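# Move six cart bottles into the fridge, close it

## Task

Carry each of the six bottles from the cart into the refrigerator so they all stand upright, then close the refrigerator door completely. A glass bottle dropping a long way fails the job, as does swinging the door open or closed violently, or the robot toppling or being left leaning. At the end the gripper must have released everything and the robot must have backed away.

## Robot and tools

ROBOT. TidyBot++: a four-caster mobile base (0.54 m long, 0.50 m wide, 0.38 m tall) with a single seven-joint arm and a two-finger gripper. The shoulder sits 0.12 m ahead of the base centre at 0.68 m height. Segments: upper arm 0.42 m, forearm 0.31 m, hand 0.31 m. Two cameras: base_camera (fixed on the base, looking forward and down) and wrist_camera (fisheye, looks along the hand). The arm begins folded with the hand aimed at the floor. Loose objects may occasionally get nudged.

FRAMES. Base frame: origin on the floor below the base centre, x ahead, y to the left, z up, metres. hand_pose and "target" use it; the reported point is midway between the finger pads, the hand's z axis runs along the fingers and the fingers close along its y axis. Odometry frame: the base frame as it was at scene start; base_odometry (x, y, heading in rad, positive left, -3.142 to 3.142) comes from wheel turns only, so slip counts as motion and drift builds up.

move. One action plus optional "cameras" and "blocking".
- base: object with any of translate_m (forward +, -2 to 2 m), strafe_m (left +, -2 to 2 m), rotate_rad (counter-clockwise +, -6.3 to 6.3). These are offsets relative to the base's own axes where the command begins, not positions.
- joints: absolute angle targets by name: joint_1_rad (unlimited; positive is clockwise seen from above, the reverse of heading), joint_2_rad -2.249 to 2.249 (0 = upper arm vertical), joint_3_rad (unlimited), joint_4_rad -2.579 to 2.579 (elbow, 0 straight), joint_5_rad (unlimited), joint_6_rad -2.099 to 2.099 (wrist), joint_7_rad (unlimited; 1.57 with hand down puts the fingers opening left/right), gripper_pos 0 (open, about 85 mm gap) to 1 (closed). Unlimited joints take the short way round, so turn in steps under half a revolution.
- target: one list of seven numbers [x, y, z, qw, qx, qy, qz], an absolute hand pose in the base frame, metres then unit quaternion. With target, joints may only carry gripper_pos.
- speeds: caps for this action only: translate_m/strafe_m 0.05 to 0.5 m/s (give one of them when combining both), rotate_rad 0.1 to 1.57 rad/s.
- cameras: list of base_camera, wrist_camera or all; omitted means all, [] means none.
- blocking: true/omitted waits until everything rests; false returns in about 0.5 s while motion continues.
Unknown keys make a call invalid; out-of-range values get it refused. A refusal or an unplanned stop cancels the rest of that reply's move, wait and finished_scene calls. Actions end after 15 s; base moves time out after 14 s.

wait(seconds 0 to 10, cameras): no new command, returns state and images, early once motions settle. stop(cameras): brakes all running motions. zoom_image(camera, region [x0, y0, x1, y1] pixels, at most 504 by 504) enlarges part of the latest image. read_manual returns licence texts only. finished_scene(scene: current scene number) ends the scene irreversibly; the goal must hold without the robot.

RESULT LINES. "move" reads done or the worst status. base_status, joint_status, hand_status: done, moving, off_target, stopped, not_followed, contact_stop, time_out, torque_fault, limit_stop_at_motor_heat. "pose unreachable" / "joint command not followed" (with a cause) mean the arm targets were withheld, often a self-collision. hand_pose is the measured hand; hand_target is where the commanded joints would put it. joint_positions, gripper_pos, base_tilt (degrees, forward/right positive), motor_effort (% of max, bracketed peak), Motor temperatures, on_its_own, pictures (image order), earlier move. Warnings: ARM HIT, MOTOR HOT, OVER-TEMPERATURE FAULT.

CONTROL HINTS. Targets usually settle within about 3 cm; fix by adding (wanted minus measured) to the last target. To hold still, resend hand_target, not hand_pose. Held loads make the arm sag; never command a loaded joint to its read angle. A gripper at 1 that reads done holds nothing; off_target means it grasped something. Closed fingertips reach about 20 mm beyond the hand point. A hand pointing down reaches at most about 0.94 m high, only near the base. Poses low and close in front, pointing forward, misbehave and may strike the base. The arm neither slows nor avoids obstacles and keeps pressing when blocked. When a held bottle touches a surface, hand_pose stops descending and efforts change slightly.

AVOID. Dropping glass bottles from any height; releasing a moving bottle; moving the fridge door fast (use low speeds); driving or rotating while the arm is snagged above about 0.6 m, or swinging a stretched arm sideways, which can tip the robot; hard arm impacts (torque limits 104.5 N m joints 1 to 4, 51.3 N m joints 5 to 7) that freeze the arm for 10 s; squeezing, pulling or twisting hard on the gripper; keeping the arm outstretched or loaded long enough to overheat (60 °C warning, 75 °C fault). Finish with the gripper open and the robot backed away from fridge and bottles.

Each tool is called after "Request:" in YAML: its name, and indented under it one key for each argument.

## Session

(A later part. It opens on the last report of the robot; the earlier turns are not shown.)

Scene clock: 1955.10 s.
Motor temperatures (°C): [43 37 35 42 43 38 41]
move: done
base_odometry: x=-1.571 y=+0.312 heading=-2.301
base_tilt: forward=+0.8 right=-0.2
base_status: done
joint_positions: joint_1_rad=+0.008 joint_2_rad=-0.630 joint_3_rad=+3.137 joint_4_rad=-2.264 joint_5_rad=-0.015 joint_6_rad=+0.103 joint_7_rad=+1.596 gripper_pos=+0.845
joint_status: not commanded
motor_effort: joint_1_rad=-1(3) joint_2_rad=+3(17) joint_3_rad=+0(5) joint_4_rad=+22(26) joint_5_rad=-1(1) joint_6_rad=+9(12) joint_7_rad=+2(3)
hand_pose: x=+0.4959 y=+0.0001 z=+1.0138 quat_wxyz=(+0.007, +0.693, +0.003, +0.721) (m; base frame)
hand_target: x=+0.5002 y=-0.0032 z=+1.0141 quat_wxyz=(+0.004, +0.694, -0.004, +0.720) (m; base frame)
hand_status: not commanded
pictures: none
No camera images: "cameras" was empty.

Request:
move:
  joints: {"gripper_pos": 0.5}
  cameras: ["wrist_camera"]

Request:
move:
  joints: {"gripper_pos": 0.05}
  cameras: ["wrist_camera"]

Scene clock: 1963.57 s.
Motor temperatures (°C): [43 37 35 42 43 38 41]
move: done
base_odometry: x=-1.571 y=+0.312 heading=-2.301
base_tilt: forward=+0.8 right=-0.1
base_status: not commanded
joint_positions: joint_1_rad=+0.008 joint_2_rad=-0.623 joint_3_rad=+3.137 joint_4_rad=-2.265 joint_5_rad=-0.015 joint_6_rad=+0.103 joint_7_rad=+1.596 gripper_pos=+0.500
joint_status: all done
motor_effort: joint_1_rad=+0(1) joint_2_rad=+0(4) joint_3_rad=+1(1) joint_4_rad=+22(22) joint_5_rad=-2(2) joint_6_rad=+9(9) joint_7_rad=+0(2)
hand_pose: x=+0.4981 y=+0.0000 z=+1.0112 quat_wxyz=(+0.007, +0.696, +0.003, +0.718) (m; base frame)
hand_target: x=+0.5002 y=-0.0032 z=+1.0141 quat_wxyz=(+0.004, +0.694, -0.004, +0.720) (m; base frame)
hand_status: not commanded
pictures: wrist_camera
camera_calibration:
wrist_camera: T_world_to_cam=[[-0.00370158, -0.999377, 0.0350851, -0.0377456], [0.0777285, -0.0352668, -0.996351, 1.03016], [0.996968, -0.000960953, 0.0778107, -0.44169], [0, 0, 0, 1]] pos_world=[0.360137, -0.00181601, 1.0621]

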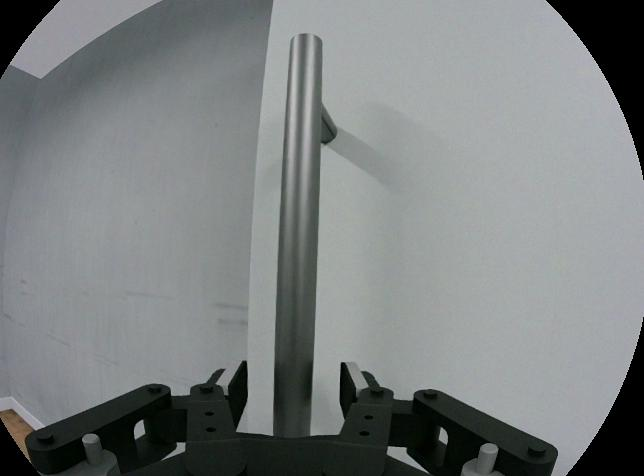

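Scene clock: 1964.37 s.
Motor temperatures (°C): [43 36 35 42 43 38 41]
move: done
base_odometry: x=-1.571 y=+0.312 heading=-2.301
base_tilt: forward=+0.8 right=-0.1
base_status: not commanded
joint_positions: joint_1_rad=+0.008 joint_2_rad=-0.623 joint_3_rad=+3.137 joint_4_rad=-2.265 joint_5_rad=-0.015 joint_6_rad=+0.103 joint_7_rad=+1.596 gripper_pos=+0.050
joint_status: all done
motor_effort: joint_1_rad=-1(1) joint_2_rad=+0(1) joint_3_rad=+1(1) joint_4_rad=+22(22) joint_5_rad=-2(3) joint_6_rad=+9(9) joint_7_rad=+0(1)
hand_pose: x=+0.4981 y=+0.0000 z=+1.0112 quat_wxyz=(+0.007, +0.696, +0.003, +0.718) (m; base frame)
hand_target: x=+0.5002 y=-0.0032 z=+1.0141 quat_wxyz=(+0.004, +0.694, -0.004, +0.720) (m; base frame)
hand_status: not commanded
pictures: wrist_camera
camera_calibration:
wrist_camera: T_world_to_cam=[[-0.00370158, -0.999377, 0.0350851, -0.0377456], [0.0777285, -0.0352668, -0.996351, 1.03016], [0.996968, -0.000960953, 0.0778107, -0.44169], [0, 0, 0, 1]] pos_world=[0.360137, -0.00181601, 1.0621]

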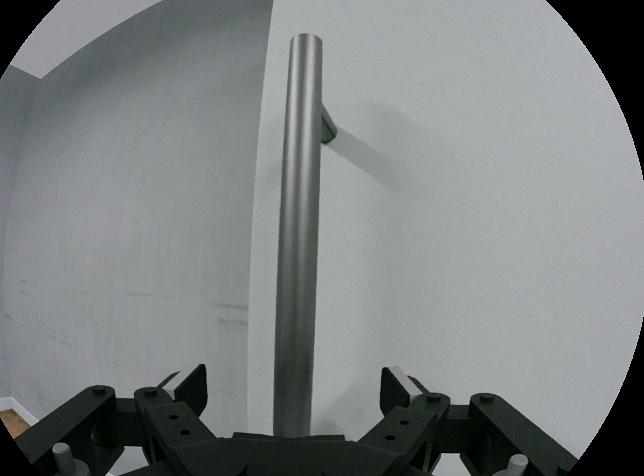

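Back off gently and verify the door is fully shut.

Request:
move:
  base: {"translate_m": -0.35}
  speeds: {"translate_m": 0.25}
  cameras: ["wrist_camera", "base_camera"]

Scene clock: 1969.17 s.
Motor temperatures (°C): [43 36 35 42 43 38 41]
move: done
base_odometry: x=-1.338 y=+0.573 heading=-2.301
base_tilt: forward=+0.8 right=-0.1
base_status: done
joint_positions: joint_1_rad=+0.008 joint_2_rad=-0.620 joint_3_rad=+3.137 joint_4_rad=-2.265 joint_5_rad=-0.015 joint_6_rad=+0.103 joint_7_rad=+1.596 gripper_pos=+0.050
joint_status: not commanded
motor_effort: joint_1_rad=+0(1) joint_2_rad=+1(4) joint_3_rad=+1(1) joint_4_rad=+22(22) joint_5_rad=-2(3) joint_6_rad=+9(9) joint_7_rad=+0(1)
hand_pose: x=+0.4990 y=+0.0000 z=+1.0102 quat_wxyz=(+0.007, +0.697, +0.003, +0.717) (m; base frame)
hand_target: x=+0.5002 y=-0.0032 z=+1.0141 quat_wxyz=(+0.004, +0.694, -0.004, +0.720) (m; base frame)
hand_status: not commanded
pictures: base_camera, wrist_camera
camera_calibration:
wrist_camera: T_world_to_cam=[[-0.00360158, -0.999378, 0.0350732, -0.0377494], [0.0748881, -0.0352445, -0.996569, 1.03065], [0.997185, -0.000962663, 0.0749684, -0.439778], [0, 0, 0, 1]] pos_world=[0.36122, -0.00182452, 1.06141]

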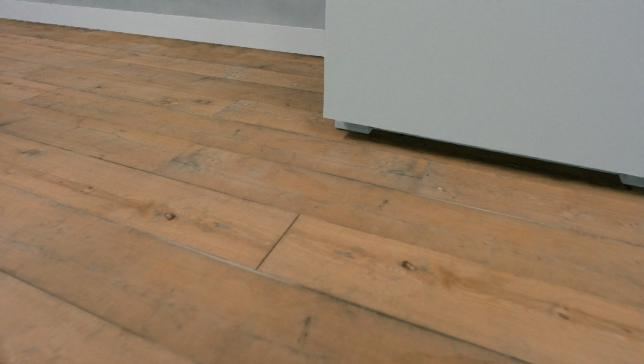

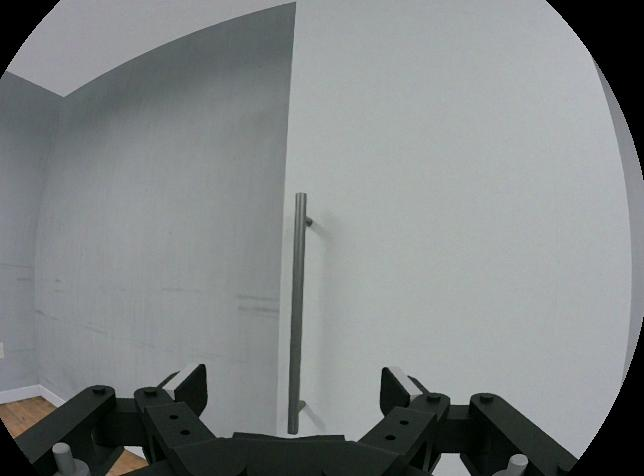

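Request:
zoom_image:
  camera: "base_camera"
  region: [280, 60, 440, 160]

Scaled by 3.150.

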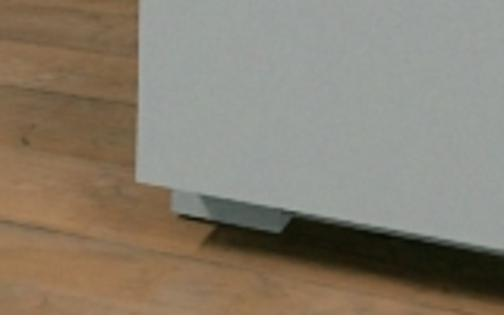

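Request:
finished_scene:
  scene: 2

The scene is finished: the task was done.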